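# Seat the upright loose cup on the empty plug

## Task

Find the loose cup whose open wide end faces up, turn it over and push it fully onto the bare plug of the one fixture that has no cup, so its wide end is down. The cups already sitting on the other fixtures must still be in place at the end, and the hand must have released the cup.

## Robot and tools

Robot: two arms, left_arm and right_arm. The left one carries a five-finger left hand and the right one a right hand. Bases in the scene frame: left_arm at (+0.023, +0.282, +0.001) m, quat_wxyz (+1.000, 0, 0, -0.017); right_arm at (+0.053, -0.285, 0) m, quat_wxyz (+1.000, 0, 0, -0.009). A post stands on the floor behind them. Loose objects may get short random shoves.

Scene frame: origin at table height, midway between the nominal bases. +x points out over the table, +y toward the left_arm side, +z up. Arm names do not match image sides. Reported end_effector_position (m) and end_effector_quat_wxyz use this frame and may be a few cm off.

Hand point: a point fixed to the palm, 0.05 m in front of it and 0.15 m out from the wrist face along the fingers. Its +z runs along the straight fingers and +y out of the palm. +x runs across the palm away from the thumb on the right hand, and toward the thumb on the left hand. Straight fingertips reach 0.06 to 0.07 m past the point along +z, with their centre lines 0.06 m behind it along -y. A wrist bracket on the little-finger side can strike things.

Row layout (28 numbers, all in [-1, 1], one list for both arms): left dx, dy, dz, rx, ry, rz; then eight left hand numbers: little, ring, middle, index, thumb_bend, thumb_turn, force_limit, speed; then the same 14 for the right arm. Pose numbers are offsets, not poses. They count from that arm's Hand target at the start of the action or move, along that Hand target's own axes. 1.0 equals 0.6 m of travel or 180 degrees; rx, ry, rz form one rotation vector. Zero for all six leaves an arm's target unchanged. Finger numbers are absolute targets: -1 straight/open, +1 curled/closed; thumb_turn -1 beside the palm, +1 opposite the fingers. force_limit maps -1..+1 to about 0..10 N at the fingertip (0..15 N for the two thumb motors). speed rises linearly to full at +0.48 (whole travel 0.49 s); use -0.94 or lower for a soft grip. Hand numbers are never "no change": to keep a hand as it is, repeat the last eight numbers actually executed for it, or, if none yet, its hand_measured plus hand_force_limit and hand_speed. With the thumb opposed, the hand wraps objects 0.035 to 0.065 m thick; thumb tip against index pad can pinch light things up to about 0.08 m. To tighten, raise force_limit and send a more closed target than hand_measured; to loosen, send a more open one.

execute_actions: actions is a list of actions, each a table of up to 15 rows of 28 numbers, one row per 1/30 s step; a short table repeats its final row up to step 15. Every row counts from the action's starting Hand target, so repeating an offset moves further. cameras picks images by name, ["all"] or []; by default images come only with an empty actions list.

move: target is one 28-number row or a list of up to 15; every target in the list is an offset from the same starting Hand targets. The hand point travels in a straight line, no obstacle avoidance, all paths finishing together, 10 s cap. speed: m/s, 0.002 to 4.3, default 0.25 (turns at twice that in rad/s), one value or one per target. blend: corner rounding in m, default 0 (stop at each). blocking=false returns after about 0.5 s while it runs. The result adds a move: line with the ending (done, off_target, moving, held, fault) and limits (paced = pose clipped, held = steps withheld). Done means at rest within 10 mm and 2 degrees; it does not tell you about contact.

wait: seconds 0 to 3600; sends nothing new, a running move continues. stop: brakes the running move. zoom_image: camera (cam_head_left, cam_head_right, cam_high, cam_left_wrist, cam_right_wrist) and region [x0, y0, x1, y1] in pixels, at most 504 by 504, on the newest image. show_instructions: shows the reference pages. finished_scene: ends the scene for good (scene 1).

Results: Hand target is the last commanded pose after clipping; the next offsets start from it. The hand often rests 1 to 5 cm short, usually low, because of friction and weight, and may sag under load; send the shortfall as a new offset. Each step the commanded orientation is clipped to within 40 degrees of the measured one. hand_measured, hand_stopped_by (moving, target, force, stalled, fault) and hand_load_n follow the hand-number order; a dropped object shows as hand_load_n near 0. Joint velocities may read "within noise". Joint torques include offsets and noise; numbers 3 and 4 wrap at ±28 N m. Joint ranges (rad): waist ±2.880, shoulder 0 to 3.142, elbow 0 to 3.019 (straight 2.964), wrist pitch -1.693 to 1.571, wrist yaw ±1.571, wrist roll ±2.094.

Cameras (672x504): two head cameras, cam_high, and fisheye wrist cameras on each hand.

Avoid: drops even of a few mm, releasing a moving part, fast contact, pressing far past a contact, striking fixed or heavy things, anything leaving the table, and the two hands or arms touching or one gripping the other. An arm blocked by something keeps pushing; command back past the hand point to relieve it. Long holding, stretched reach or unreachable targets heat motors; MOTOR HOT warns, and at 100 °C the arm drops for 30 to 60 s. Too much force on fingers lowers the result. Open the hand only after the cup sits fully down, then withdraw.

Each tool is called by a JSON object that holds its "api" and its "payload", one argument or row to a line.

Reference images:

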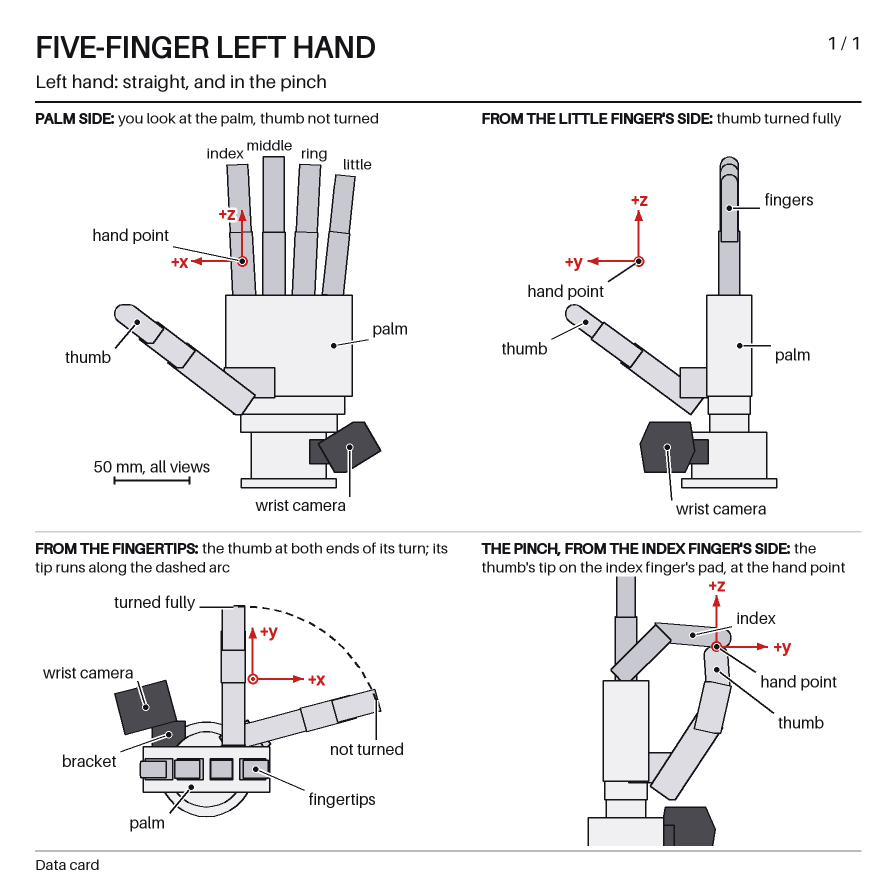

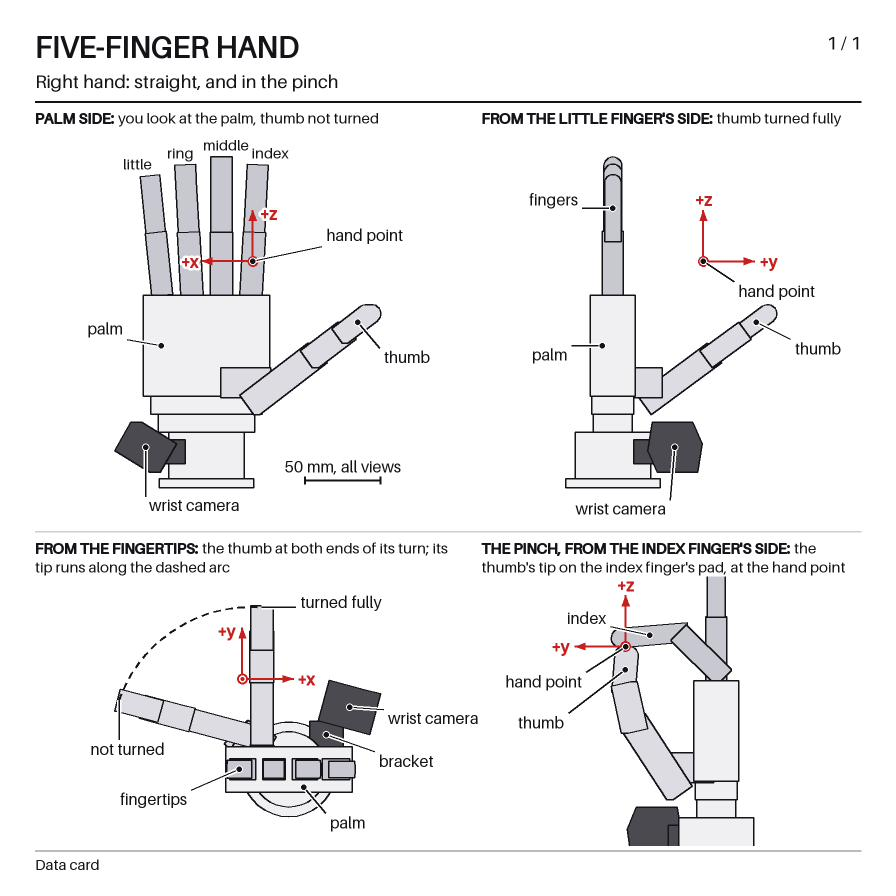

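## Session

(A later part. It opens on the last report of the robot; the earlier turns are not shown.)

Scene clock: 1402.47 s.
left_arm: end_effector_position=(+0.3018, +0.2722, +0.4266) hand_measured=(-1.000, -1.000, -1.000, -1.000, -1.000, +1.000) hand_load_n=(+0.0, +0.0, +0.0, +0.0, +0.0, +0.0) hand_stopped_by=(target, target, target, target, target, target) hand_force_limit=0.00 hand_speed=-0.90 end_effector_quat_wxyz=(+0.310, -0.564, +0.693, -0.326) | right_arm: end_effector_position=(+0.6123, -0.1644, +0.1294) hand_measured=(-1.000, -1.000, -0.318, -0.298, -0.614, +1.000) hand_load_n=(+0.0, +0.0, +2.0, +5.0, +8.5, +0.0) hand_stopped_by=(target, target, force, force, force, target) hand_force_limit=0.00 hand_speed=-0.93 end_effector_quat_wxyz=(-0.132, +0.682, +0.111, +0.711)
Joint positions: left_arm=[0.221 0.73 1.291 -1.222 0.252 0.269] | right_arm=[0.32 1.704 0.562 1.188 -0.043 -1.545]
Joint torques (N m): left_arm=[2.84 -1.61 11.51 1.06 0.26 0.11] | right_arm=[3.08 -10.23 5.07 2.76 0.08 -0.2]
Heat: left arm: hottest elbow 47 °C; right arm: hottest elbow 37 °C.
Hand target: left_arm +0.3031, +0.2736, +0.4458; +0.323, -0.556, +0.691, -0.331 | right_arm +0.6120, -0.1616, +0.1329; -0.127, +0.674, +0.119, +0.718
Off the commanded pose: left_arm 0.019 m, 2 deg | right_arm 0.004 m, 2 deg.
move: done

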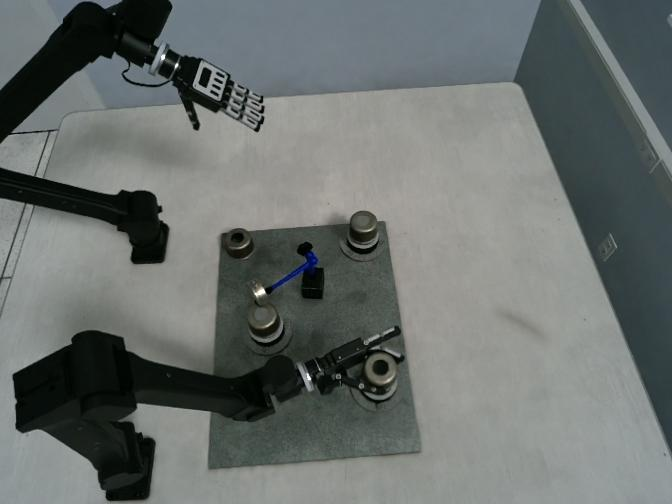

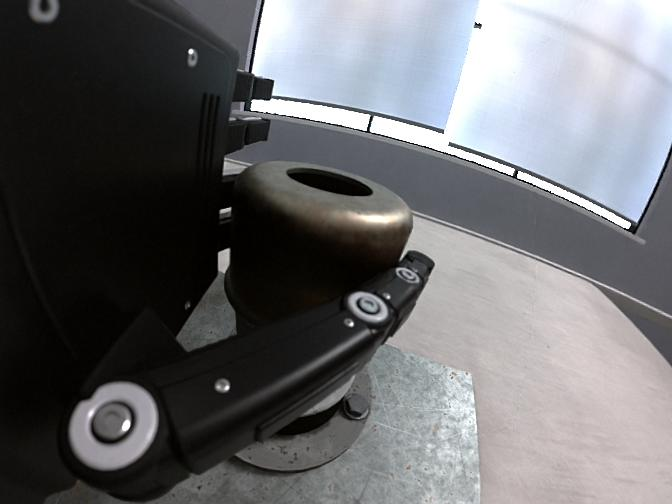

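{"api": "move", "payload": {
  "target": [0,0,0,0,0,0,-1,-1,-1,-1,-1,1,0,-0.9,-0.017,0.0,0.0,0,-0.014,0,-1,-1,-0.2,-0.2,-0.5,1,0,-0.93],
  "speed": 0.02,
  "cameras": ["cam_high","cam_right_wrist"]
}}

{"api": "zoom_image", "payload": {
  "camera": "cam_high",
  "region": [350, 335, 410, 415]
}}

{"api": "zoom_image", "payload": {
  "camera": "cam_right_wrist",
  "region": [180, 200, 440, 460]
}}

Scene clock: 1419.37 s.
left_arm: end_effector_position=(+0.3018, +0.2722, +0.4266) hand_measured=(-1.000, -1.000, -1.000, -1.000, -1.000, +1.000) hand_load_n=(+0.0, +0.0, +0.0, +0.0, +0.0, +0.0) hand_stopped_by=(target, target, target, target, target, target) hand_force_limit=0.00 hand_speed=-0.90 end_effector_quat_wxyz=(+0.310, -0.564, +0.693, -0.326) | right_arm: end_effector_position=(+0.6123, -0.1647, +0.1284) hand_measured=(-1.000, -1.000, -0.318, -0.298, -0.614, +1.000) hand_load_n=(+0.0, +0.0, +2.0, +5.5, +8.5, +0.0) hand_stopped_by=(target, target, force, force, force, target) hand_force_limit=0.00 hand_speed=-0.93 end_effector_quat_wxyz=(-0.129, +0.683, +0.114, +0.709)
Joint positions: left_arm=[0.221 0.73 1.291 -1.222 0.252 0.269] | right_arm=[0.32 1.704 0.562 1.182 -0.043 -1.556]
Joint torques (N m): left_arm=[2.2 -1.55 11.47 1.13 0.27 0.1] | right_arm=[3.08 -10.4 5.42 0.95 0.06 -0.12]
Heat: left arm: hottest elbow 47 °C; right arm: hottest elbow 37 °C.
Hand target: left_arm +0.3031, +0.2736, +0.4458; +0.323, -0.556, +0.691, -0.331 | right_arm +0.6127, -0.1615, +0.1227; -0.124, +0.690, +0.122, +0.703
Off the commanded pose: left_arm 0.019 m, 2 deg | right_arm 0.007 m, 1 deg.
move: done

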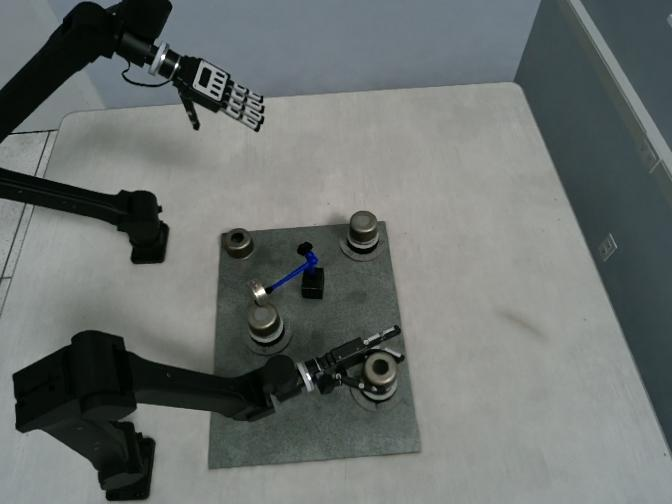

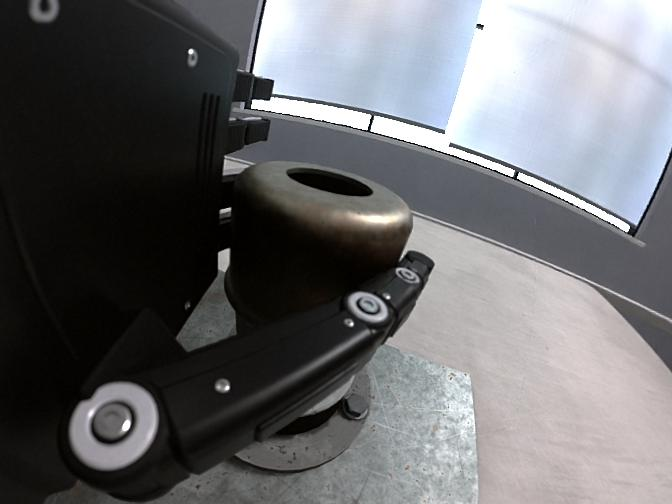

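Scaled by 6.300.

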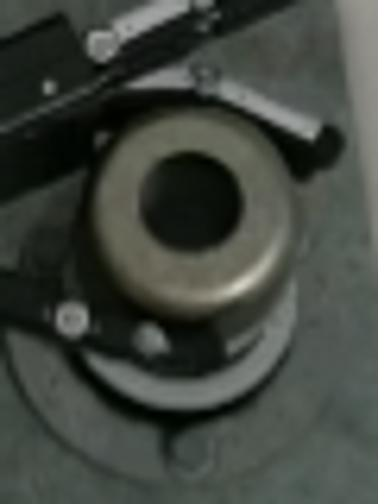

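Scaled by 1.938 from the camera's image (finer frame: 960x720).

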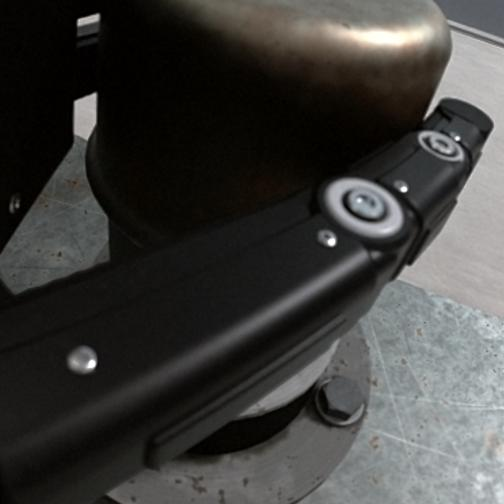

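{"api": "execute_actions", "payload": {
  "actions": [],
  "cameras": ["cam_head_left","cam_head_right","cam_high","cam_left_wrist"]
}}

{"api": "zoom_image", "payload": {
  "camera": "cam_head_left",
  "region": [390, 175, 450, 245]
}}

{"api": "zoom_image", "payload": {
  "camera": "cam_head_right",
  "region": [375, 175, 435, 245]
}}

{"api": "zoom_image", "payload": {
  "camera": "cam_left_wrist",
  "region": [330, 220, 430, 340]
}}

Scene clock: 1448.87 s.
left_arm: end_effector_position=(+0.3018, +0.2722, +0.4266) hand_measured=(-1.000, -1.000, -1.000, -1.000, -1.000, +1.000) hand_load_n=(+0.0, +0.0, +0.0, +0.0, +0.0, +0.0) hand_stopped_by=(target, target, target, target, target, target) hand_force_limit=0.00 hand_speed=-0.90 end_effector_quat_wxyz=(+0.310, -0.564, +0.693, -0.326) | right_arm: end_effector_position=(+0.6123, -0.1647, +0.1285) hand_measured=(-1.000, -1.000, -0.318, -0.298, -0.614, +1.000) hand_load_n=(+0.0, +0.0, +2.0, +5.5, +8.5, -0.5) hand_stopped_by=(target, target, force, force, force, target) hand_force_limit=0.00 hand_speed=-0.93 end_effector_quat_wxyz=(-0.128, +0.683, +0.115, +0.709)
Joint positions: left_arm=[0.221 0.73 1.291 -1.222 0.252 0.269] | right_arm=[0.32 1.704 0.562 1.182 -0.043 -1.556]
Joint velocities: within noise
Joint torques (N m): left_arm=[2.67 -1.61 11.49 1.11 0.26 0.14] | right_arm=[3.02 -10.4 5.48 0.94 0.07 -0.11]
Heat: left arm: hottest elbow 48 °C; right arm: hottest elbow 36 °C.
Hand target: left_arm +0.3031, +0.2736, +0.4458; +0.323, -0.556, +0.691, -0.331 | right_arm +0.6127, -0.1615, +0.1227; -0.124, +0.690, +0.122, +0.703
Off the commanded pose: left_arm 0.019 m, 2 deg | right_arm 0.007 m, 1 deg.
Images, in order (width x height): cam_head_left 672x504, cam_head_right 672x504, cam_high 672x504, cam_left_wrist 672x504.

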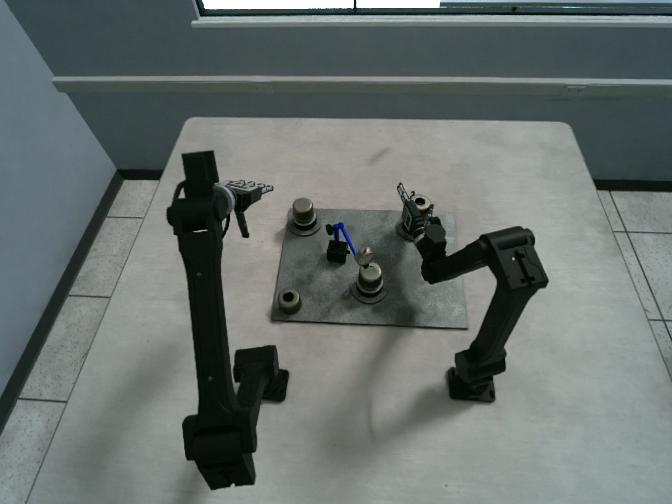

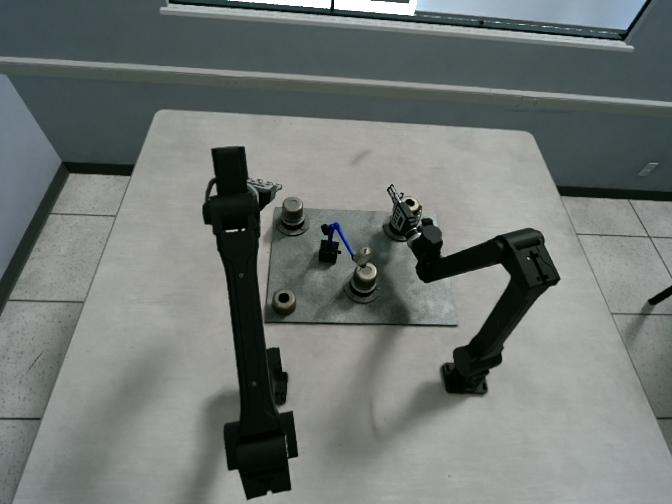

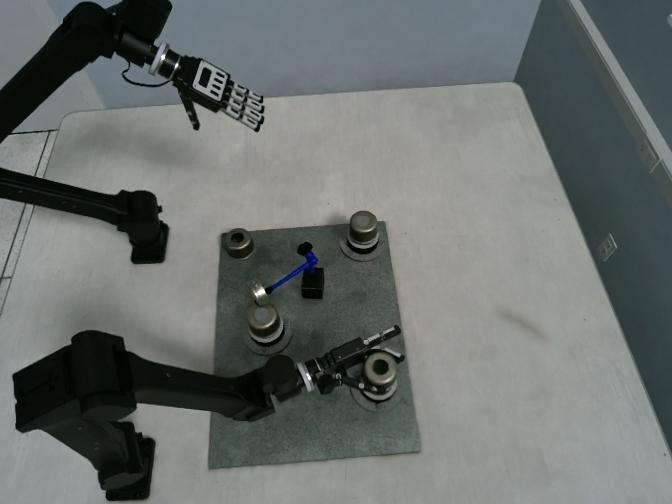

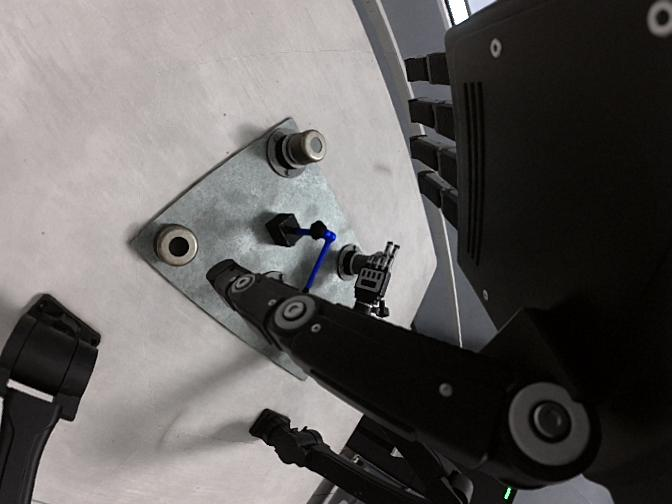

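Scaled by 7.200.

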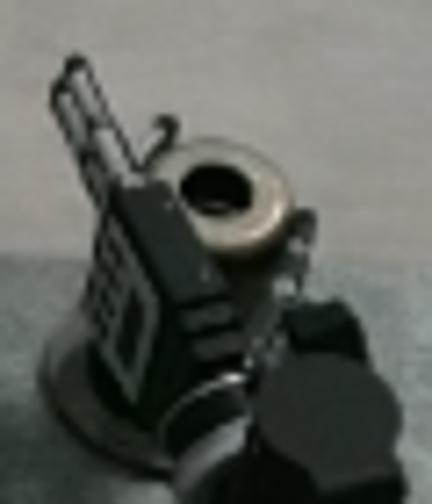

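Scaled by 7.200.

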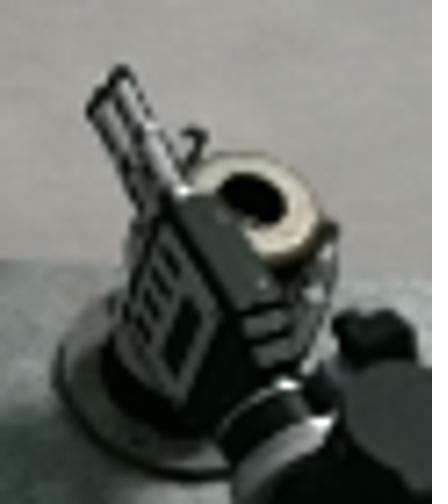

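Scaled by 4.200 from the camera's image (finer frame: 960x720).

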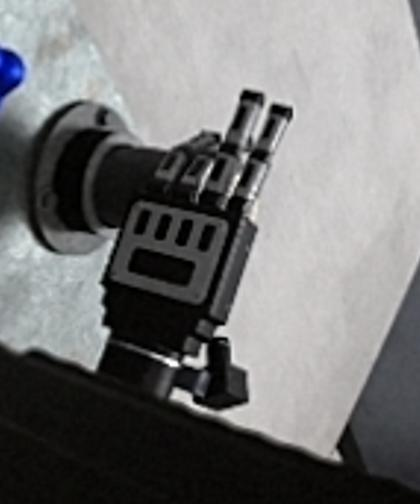

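{"api": "move", "payload": {
  "target": [0,0,0,0,0,0,-1,-1,-1,-1,-1,1,0,-0.9,-0.017,0.0,0.0,0,0,0,-1,-1,-0.2,-0.2,-0.5,1,0,-0.93],
  "speed": 0.02,
  "cameras": ["cam_high","cam_right_wrist"]
}}

{"api": "zoom_image", "payload": {
  "camera": "cam_high",
  "region": [350, 335, 410, 415]
}}

{"api": "zoom_image", "payload": {
  "camera": "cam_right_wrist",
  "region": [180, 200, 440, 460]
}}

Scene clock: 1468.20 s.
left_arm: end_effector_position=(+0.3018, +0.2722, +0.4266) hand_measured=(-1.000, -1.000, -1.000, -1.000, -1.000, +1.000) hand_load_n=(+0.0, +0.0, +0.0, +0.0, +0.0, +0.0) hand_stopped_by=(target, target, target, target, target, target) hand_force_limit=0.00 hand_speed=-0.90 end_effector_quat_wxyz=(+0.310, -0.564, +0.693, -0.326) | right_arm: end_effector_position=(+0.6125, -0.1639, +0.1270) hand_measured=(-1.000, -1.000, -0.318, -0.298, -0.614, +1.000) hand_load_n=(+0.0, +0.0, +2.5, +5.5, +8.0, +0.0) hand_stopped_by=(target, target, force, force, force, target) hand_force_limit=0.00 hand_speed=-0.93 end_effector_quat_wxyz=(-0.128, +0.681, +0.116, +0.712)
Joint positions: left_arm=[0.221 0.73 1.291 -1.222 0.252 0.269] | right_arm=[0.322 1.716 0.562 1.2 -0.043 -1.559]
Joint torques (N m): left_arm=[2.49 -1.61 11.47 1.16 0.24 0.13] | right_arm=[2.96 -8.64 5.2 1.69 0.06 -0.09]
Heat: left arm: hottest elbow 48 °C; right arm: hottest elbow 35 °C.
Hand target: left_arm +0.3031, +0.2736, +0.4458; +0.323, -0.556, +0.691, -0.331 | right_arm +0.6128, -0.1614, +0.1126; -0.124, +0.690, +0.122, +0.703
Off the commanded pose: left_arm 0.019 m, 2 deg | right_arm 0.015 m, 2 deg.
move: off_target (right_arm)

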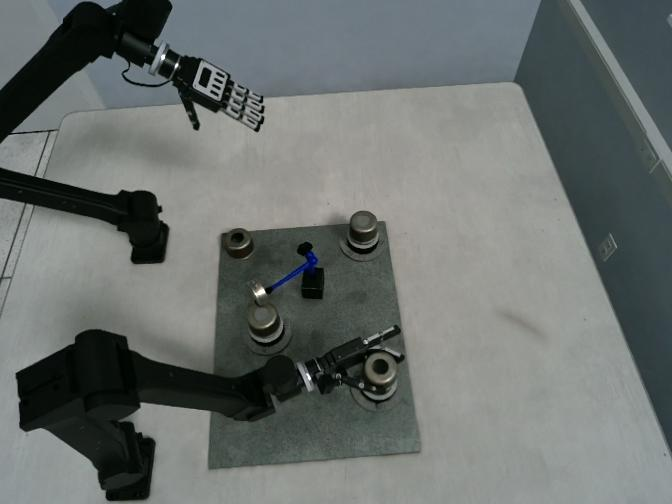

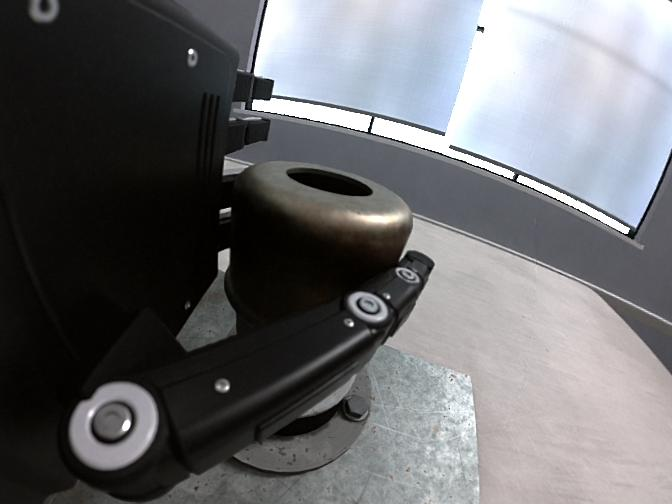

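Scaled by 6.300.

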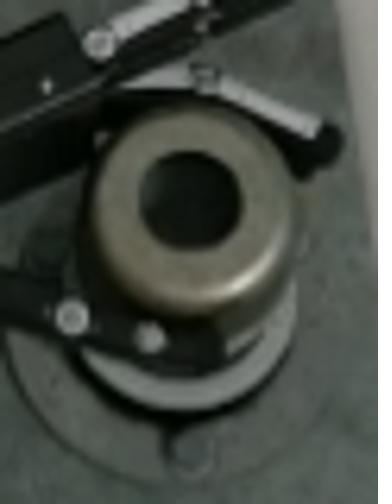

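Scaled by 1.938 from the camera's image (finer frame: 960x720).

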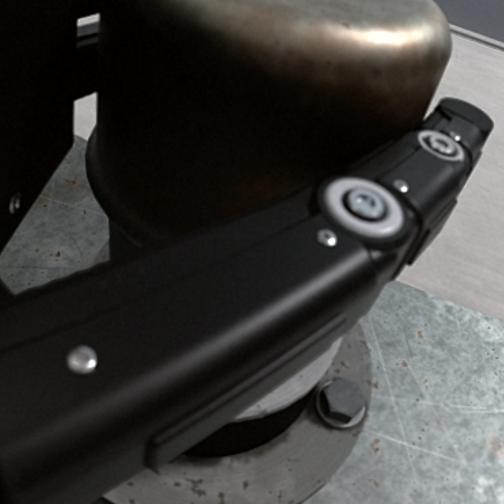

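{"api": "move", "payload": {
  "target": [0,0,0,0,0,0,-1,-1,-1,-1,-1,1,0,-0.9,0.0,0.0029,0.0078,0,0,0,-1,-1,-0.2,-0.2,-0.5,1,0,-0.93],
  "speed": 0.02,
  "cameras": ["cam_high","cam_right_wrist"]
}}

{"api": "zoom_image", "payload": {
  "camera": "cam_high",
  "region": [350, 335, 410, 415]
}}

{"api": "zoom_image", "payload": {
  "camera": "cam_right_wrist",
  "region": [200, 240, 330, 370]
}}

Scene clock: 1510.27 s.
left_arm: end_effector_position=(+0.3018, +0.2722, +0.4266) hand_measured=(-1.000, -1.000, -1.000, -1.000, -1.000, +1.000) hand_load_n=(+0.0, +0.0, +0.0, +0.0, +0.0, +0.0) hand_stopped_by=(target, target, target, target, target, target) hand_force_limit=0.00 hand_speed=-0.90 end_effector_quat_wxyz=(+0.310, -0.564, +0.693, -0.326) | right_arm: end_effector_position=(+0.6141, -0.1627, +0.1126) hand_measured=(-1.000, -1.000, -0.318, -0.298, -0.614, +1.000) hand_load_n=(+0.0, +0.0, +2.5, +5.5, +8.0, +0.0) hand_stopped_by=(target, target, force, force, force, target) hand_force_limit=0.00 hand_speed=-0.93 end_effector_quat_wxyz=(-0.128, +0.690, +0.118, +0.702)
Joint positions: left_arm=[0.221 0.73 1.291 -1.222 0.252 0.269] | right_arm=[0.322 1.746 0.567 1.198 -0.047 -1.559]
Joint torques (N m): left_arm=[2.9 -1.49 11.49 1.16 0.21 0.12] | right_arm=[2.61 -10.64 5.72 1.52 0.04 -0.08]
Heat: left arm: hottest elbow 48 °C; right arm: hottest elbow 34 °C.
Hand target: left_arm +0.3031, +0.2736, +0.4458; +0.323, -0.556, +0.691, -0.331 | right_arm +0.6178, -0.1614, +0.1126; -0.124, +0.690, +0.122, +0.703
Off the commanded pose: left_arm 0.019 m, 2 deg | right_arm 0.004 m, 1 deg.
move: done

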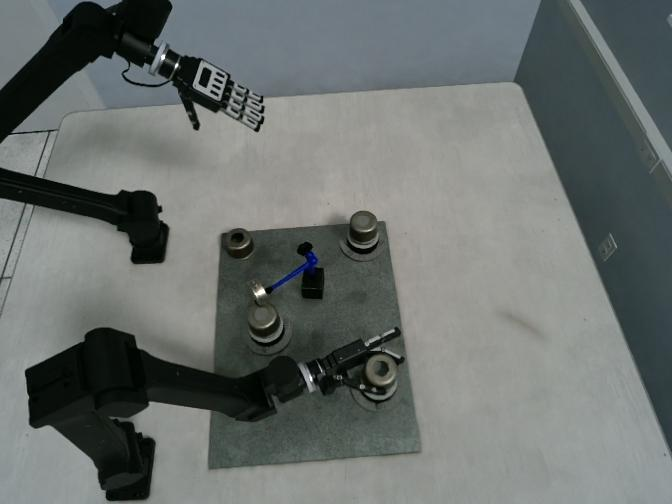

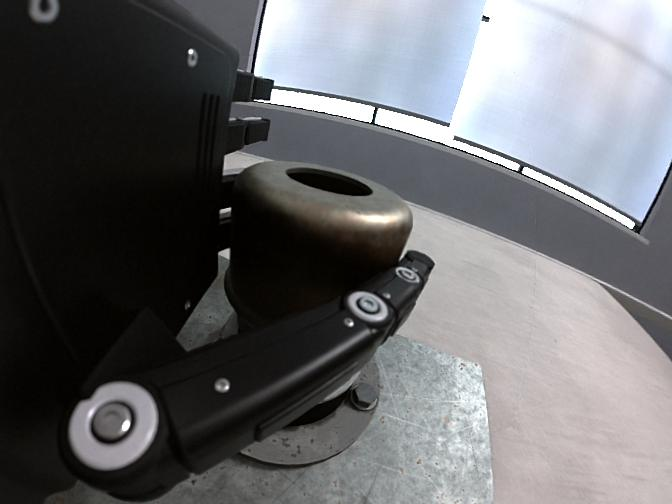

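Scaled by 6.300.

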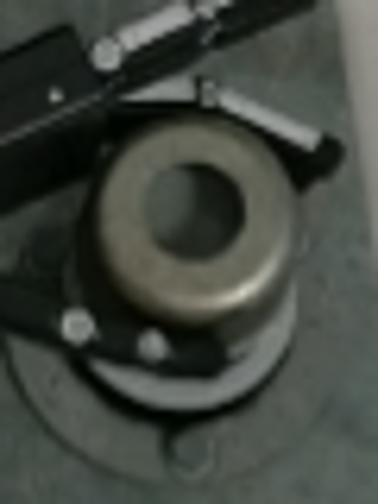

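Scaled by 3.877 from the camera's image (finer frame: 960x720).

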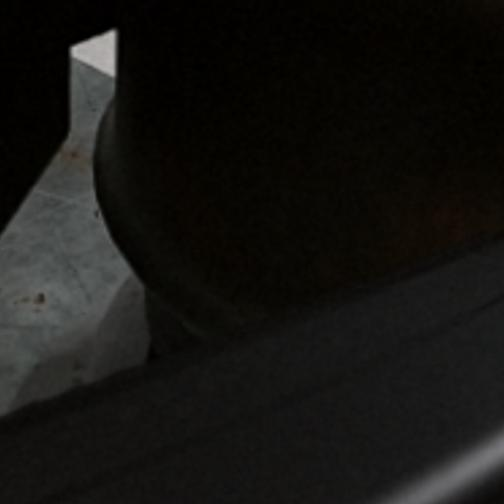

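{"api": "move", "payload": {
  "target": [0,0,0,0,0,0,-1,-1,-1,-1,-1,1,0,-0.9,-0.0333,-0.0012,-0.0038,0,0,0,-1,-1,-0.2,-0.2,-0.5,1,0,-0.93],
  "speed": 0.02,
  "cameras": ["cam_high","cam_right_wrist","cam_left_wrist"]
}}

{"api": "zoom_image", "payload": {
  "camera": "cam_high",
  "region": [350, 335, 410, 415]
}}

{"api": "zoom_image", "payload": {
  "camera": "cam_left_wrist",
  "region": [330, 220, 430, 340]
}}

Scene clock: 1529.00 s.
left_arm: end_effector_position=(+0.3018, +0.2722, +0.4266) hand_measured=(-1.000, -1.000, -1.000, -1.000, -1.000, +1.000) hand_load_n=(+0.0, +0.0, +0.0, +0.0, +0.0, +0.5) hand_stopped_by=(target, target, target, target, target, target) hand_force_limit=0.00 hand_speed=-0.90 end_effector_quat_wxyz=(+0.310, -0.564, +0.693, -0.326) | right_arm: end_effector_position=(+0.6141, -0.1627, +0.0931) hand_measured=(-1.000, -1.000, -0.318, -0.298, -0.614, +1.000) hand_load_n=(+0.0, +0.0, +2.5, +5.0, +8.5, +0.0) hand_stopped_by=(target, target, force, force, force, target) hand_force_limit=0.00 hand_speed=-0.93 end_effector_quat_wxyz=(-0.128, +0.693, +0.119, +0.699)
Joint positions: left_arm=[0.221 0.73 1.291 -1.222 0.252 0.269] | right_arm=[0.322 1.807 0.568 1.249 -0.047 -1.559]
Joint torques (N m): left_arm=[2.67 -1.55 11.48 1.1 0.24 0.14] | right_arm=[2.78 -10.4 4.79 2.41 0.12 -0.09]
Heat: left arm: hottest elbow 48 °C; right arm: hottest elbow 34 °C.
Hand target: left_arm +0.3031, +0.2736, +0.4458; +0.323, -0.556, +0.691, -0.331 | right_arm +0.6156, -0.1614, +0.0924; -0.124, +0.690, +0.122, +0.702
Off the commanded pose: left_arm 0.019 m, 2 deg | right_arm 0.002 m, 1 deg.
move: done
Images, in order (width x height): cam_high 672x504, cam_left_wrist 672x504, cam_right_wrist 672x504.

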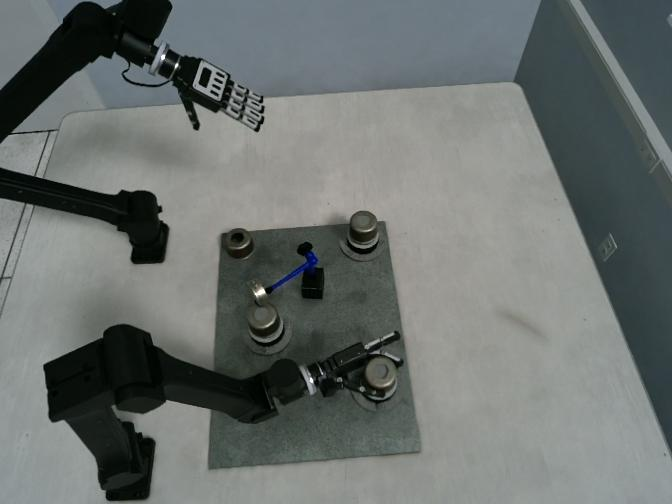

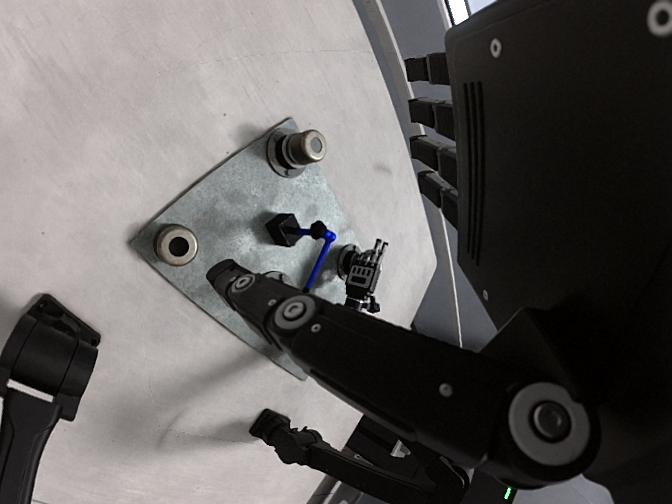

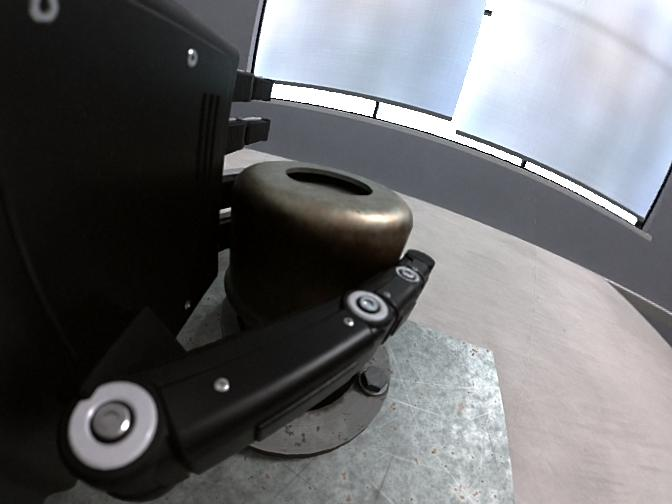

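Scaled by 6.300.

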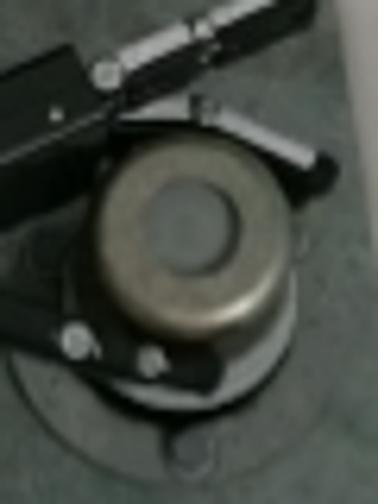

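Scaled by 4.200 from the camera's image (finer frame: 960x720).

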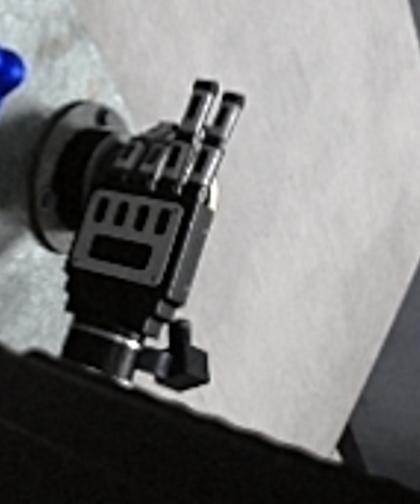

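{"api": "move", "payload": {
  "target": [0,0,0,0,0,0,-1,-1,-1,-1,-1,1,0,-0.9,-0.030,0,-0.0015,0,0,0,-1,-1,-0.2,-0.2,-0.5,1,0,-0.93],
  "speed": 0.02,
  "cameras": ["cam_high","cam_right_wrist","cam_left_wrist"]
}}

{"api": "zoom_image", "payload": {
  "camera": "cam_high",
  "region": [350, 335, 410, 415]
}}

{"api": "zoom_image", "payload": {
  "camera": "cam_left_wrist",
  "region": [330, 220, 430, 340]
}}

Scene clock: 1539.73 s.
left_arm: end_effector_position=(+0.3018, +0.2722, +0.4266) hand_measured=(-1.000, -1.000, -1.000, -1.000, -1.000, +1.000) hand_load_n=(+0.0, +0.0, +0.0, +0.0, +0.0, +0.0) hand_stopped_by=(target, target, target, target, target, target) hand_force_limit=0.00 hand_speed=-0.90 end_effector_quat_wxyz=(+0.310, -0.564, +0.693, -0.326) | right_arm: end_effector_position=(+0.6141, -0.1628, +0.0873) hand_measured=(-1.000, -1.000, -0.318, -0.298, -0.614, +1.000) hand_load_n=(+0.0, +0.0, +3.5, +4.0, +8.5, -2.0) hand_stopped_by=(target, target, force, force, force, target) hand_force_limit=0.00 hand_speed=-0.93 end_effector_quat_wxyz=(-0.127, +0.683, +0.119, +0.709)
Joint positions: left_arm=[0.221 0.73 1.291 -1.222 0.252 0.269] | right_arm=[0.322 1.855 0.568 1.325 -0.047 -1.565]
Joint torques (N m): left_arm=[2.43 -1.49 11.51 1.14 0.26 0.13] | right_arm=[2.73 -9.35 4.46 1.89 0.11 -0.04]
Heat: left arm: hottest elbow 48 °C; right arm: hottest elbow 34 °C.
Hand target: left_arm +0.3031, +0.2736, +0.4458; +0.323, -0.556, +0.691, -0.331 | right_arm +0.6151, -0.1616, +0.0746; -0.124, +0.690, +0.122, +0.703
Off the commanded pose: left_arm 0.019 m, 2 deg | right_arm 0.013 m, 1 deg.
move: off_target (right_arm)
Images, in order (width x height): cam_high 672x504, cam_left_wrist 672x504, cam_right_wrist 672x504.

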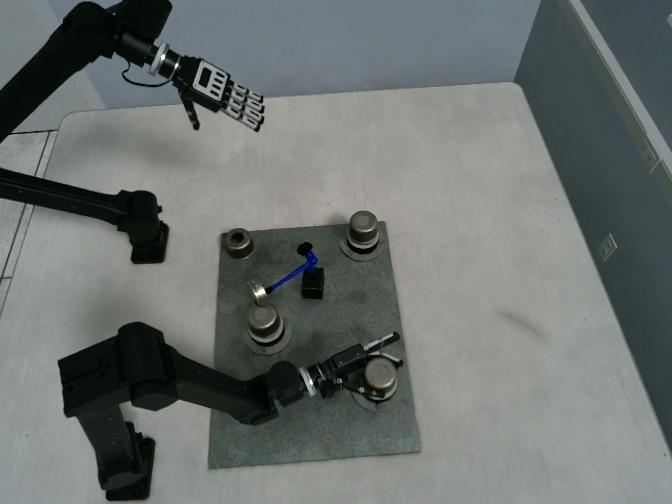

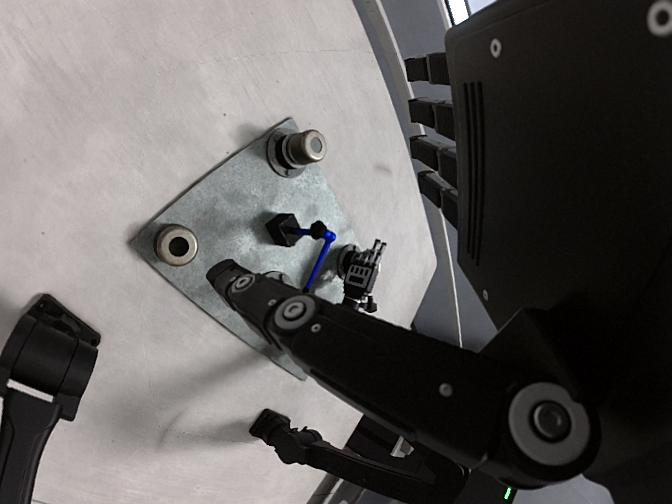

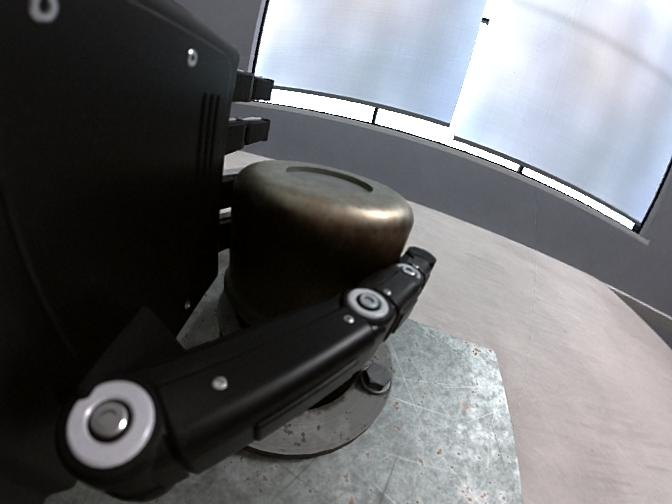

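Scaled by 6.300.

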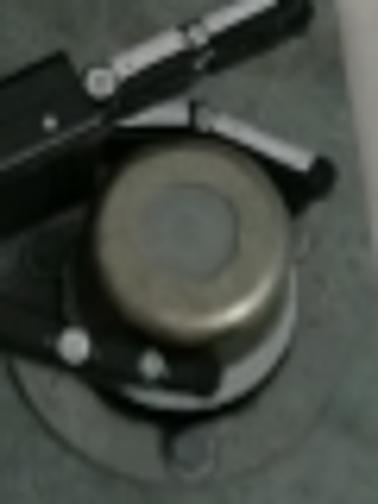

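Scaled by 4.200 from the camera's image (finer frame: 960x720).

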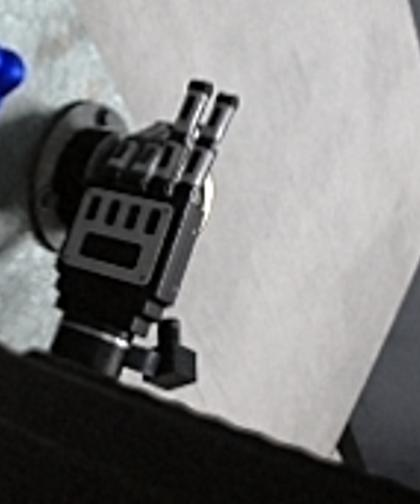

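{"api": "move", "payload": {
  "target": [0,0,0,0,0,0,-1,-1,-1,-1,-1,1,0,-0.9,0.018,0,0,0,0,0,-1,-1,-0.2,-0.2,-0.5,1,0,-0.93],
  "speed": 0.02,
  "cameras": ["cam_right_wrist"]
}}

{"api": "zoom_image", "payload": {
  "camera": "cam_right_wrist",
  "region": [200, 140, 440, 380]
}}

Scene clock: 1552.80 s.
left_arm: end_effector_position=(+0.3018, +0.2722, +0.4266) hand_measured=(-1.000, -1.000, -1.000, -1.000, -1.000, +1.000) hand_load_n=(+0.0, +0.0, -0.5, +0.0, +0.0, +0.0) hand_stopped_by=(target, target, target, target, target, target) hand_force_limit=0.00 hand_speed=-0.90 end_effector_quat_wxyz=(+0.310, -0.564, +0.693, -0.326) | right_arm: end_effector_position=(+0.6141, -0.1629, +0.0874) hand_measured=(-1.000, -1.000, -0.318, -0.298, -0.614, +1.000) hand_load_n=(+0.0, +0.0, +3.0, +4.5, +8.5, -1.5) hand_stopped_by=(target, target, force, force, force, target) hand_force_limit=0.00 hand_speed=-0.93 end_effector_quat_wxyz=(-0.127, +0.685, +0.120, +0.707)
Joint positions: left_arm=[0.221 0.73 1.291 -1.222 0.252 0.269] | right_arm=[0.322 1.849 0.568 1.313 -0.047 -1.565]
Joint torques (N m): left_arm=[2.61 -1.38 11.43 1.17 0.25 0.14] | right_arm=[2.67 -12.1 4.3 0.88 0.11 -0.03]
Heat: left arm: hottest elbow 48 °C; right arm: hottest elbow 34 °C.
Hand target: left_arm +0.3031, +0.2736, +0.4458; +0.323, -0.556, +0.691, -0.331 | right_arm +0.6149, -0.1617, +0.0853; -0.124, +0.690, +0.122, +0.702
Off the commanded pose: left_arm 0.019 m, 2 deg | right_arm 0.002 m, 1 deg.
move: done

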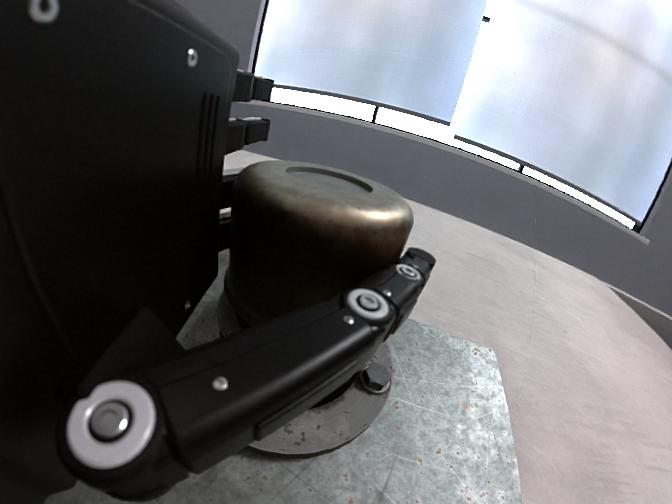

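Scaled by 2.100 from the camera's image (finer frame: 960x720).

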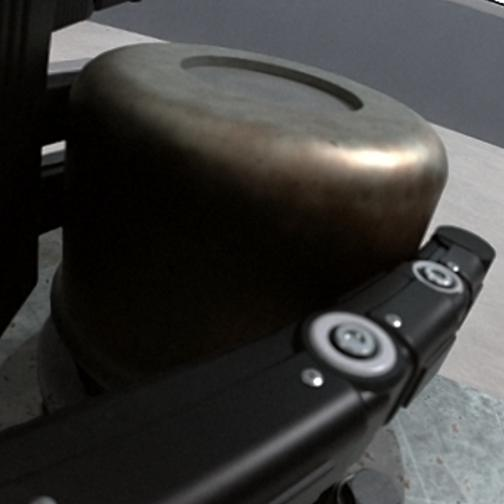

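{"api": "execute_actions", "payload": {
  "actions": [
    [[0,0,0,0,0,0,-1,-1,-1,-1,-1,1,0,-0.9,0,0,0,0,0,0,-1,-1,-0.45,-0.45,-0.7,1,0,-0.9]]
  ],
  "cameras": ["cam_high","cam_right_wrist","cam_left_wrist"]
}}

Scene clock: 1568.57 s.
left_arm: end_effector_position=(+0.3018, +0.2722, +0.4266) hand_measured=(-1.000, -1.000, -1.000, -1.000, -1.000, +1.000) hand_load_n=(+0.0, +0.0, +0.0, +0.0, +0.0, +0.0) hand_stopped_by=(target, target, target, target, target, target) hand_force_limit=0.00 hand_speed=-0.90 end_effector_quat_wxyz=(+0.310, -0.564, +0.693, -0.326) | right_arm: end_effector_position=(+0.6138, -0.1631, +0.0836) hand_measured=(-1.000, -1.000, -0.450, -0.450, -0.700, +1.000) hand_load_n=(+0.0, +0.0, +0.0, +0.0, +0.0, +0.0) hand_stopped_by=(target, target, target, target, target, target) hand_force_limit=0.00 hand_speed=-0.90 end_effector_quat_wxyz=(-0.126, +0.691, +0.120, +0.702)
Joint positions: left_arm=[0.221 0.73 1.291 -1.222 0.252 0.269] | right_arm=[0.322 1.849 0.568 1.298 -0.046 -1.565]
Joint torques (N m): left_arm=[2.61 -1.32 11.54 1.11 0.26 0.14] | right_arm=[2.61 -12.1 4.33 1.5 0.07 -0.03]
Heat: left arm: hottest elbow 48 °C; right arm: hottest elbow 33 °C.
Hand target: left_arm +0.3031, +0.2736, +0.4458; +0.323, -0.556, +0.691, -0.331 | right_arm +0.6149, -0.1617, +0.0853; -0.124, +0.690, +0.122, +0.702
Off the commanded pose: left_arm 0.019 m, 2 deg | right_arm 0.002 m, 0 deg.
Images, in order (width x height): cam_high 672x504, cam_left_wrist 672x504, cam_right_wrist 672x504.

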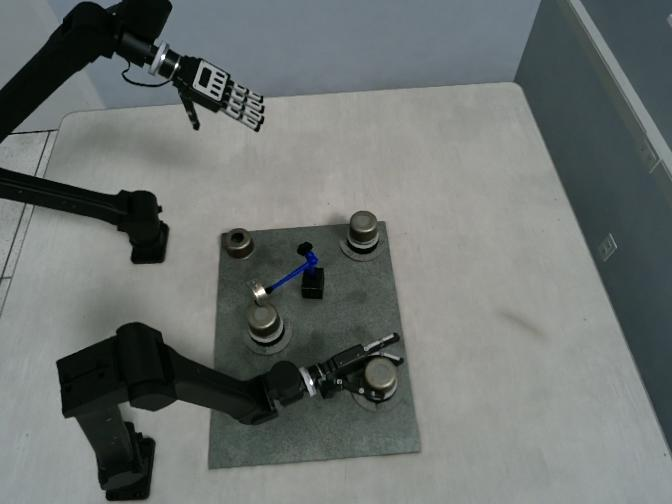

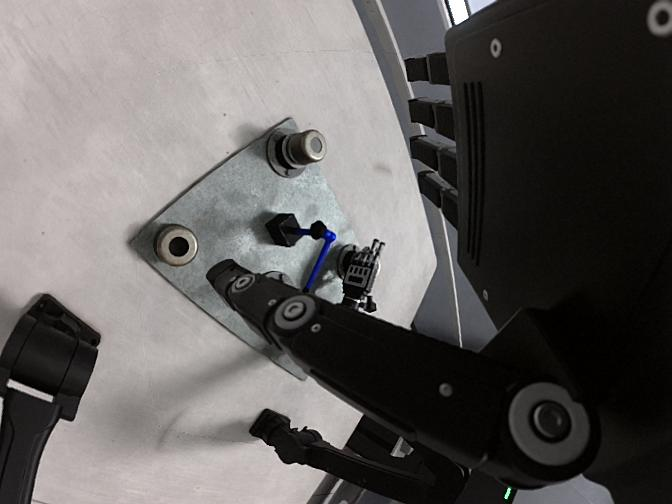

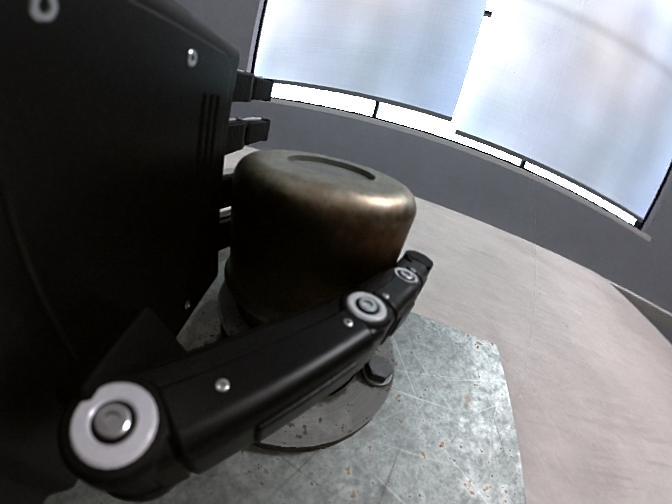

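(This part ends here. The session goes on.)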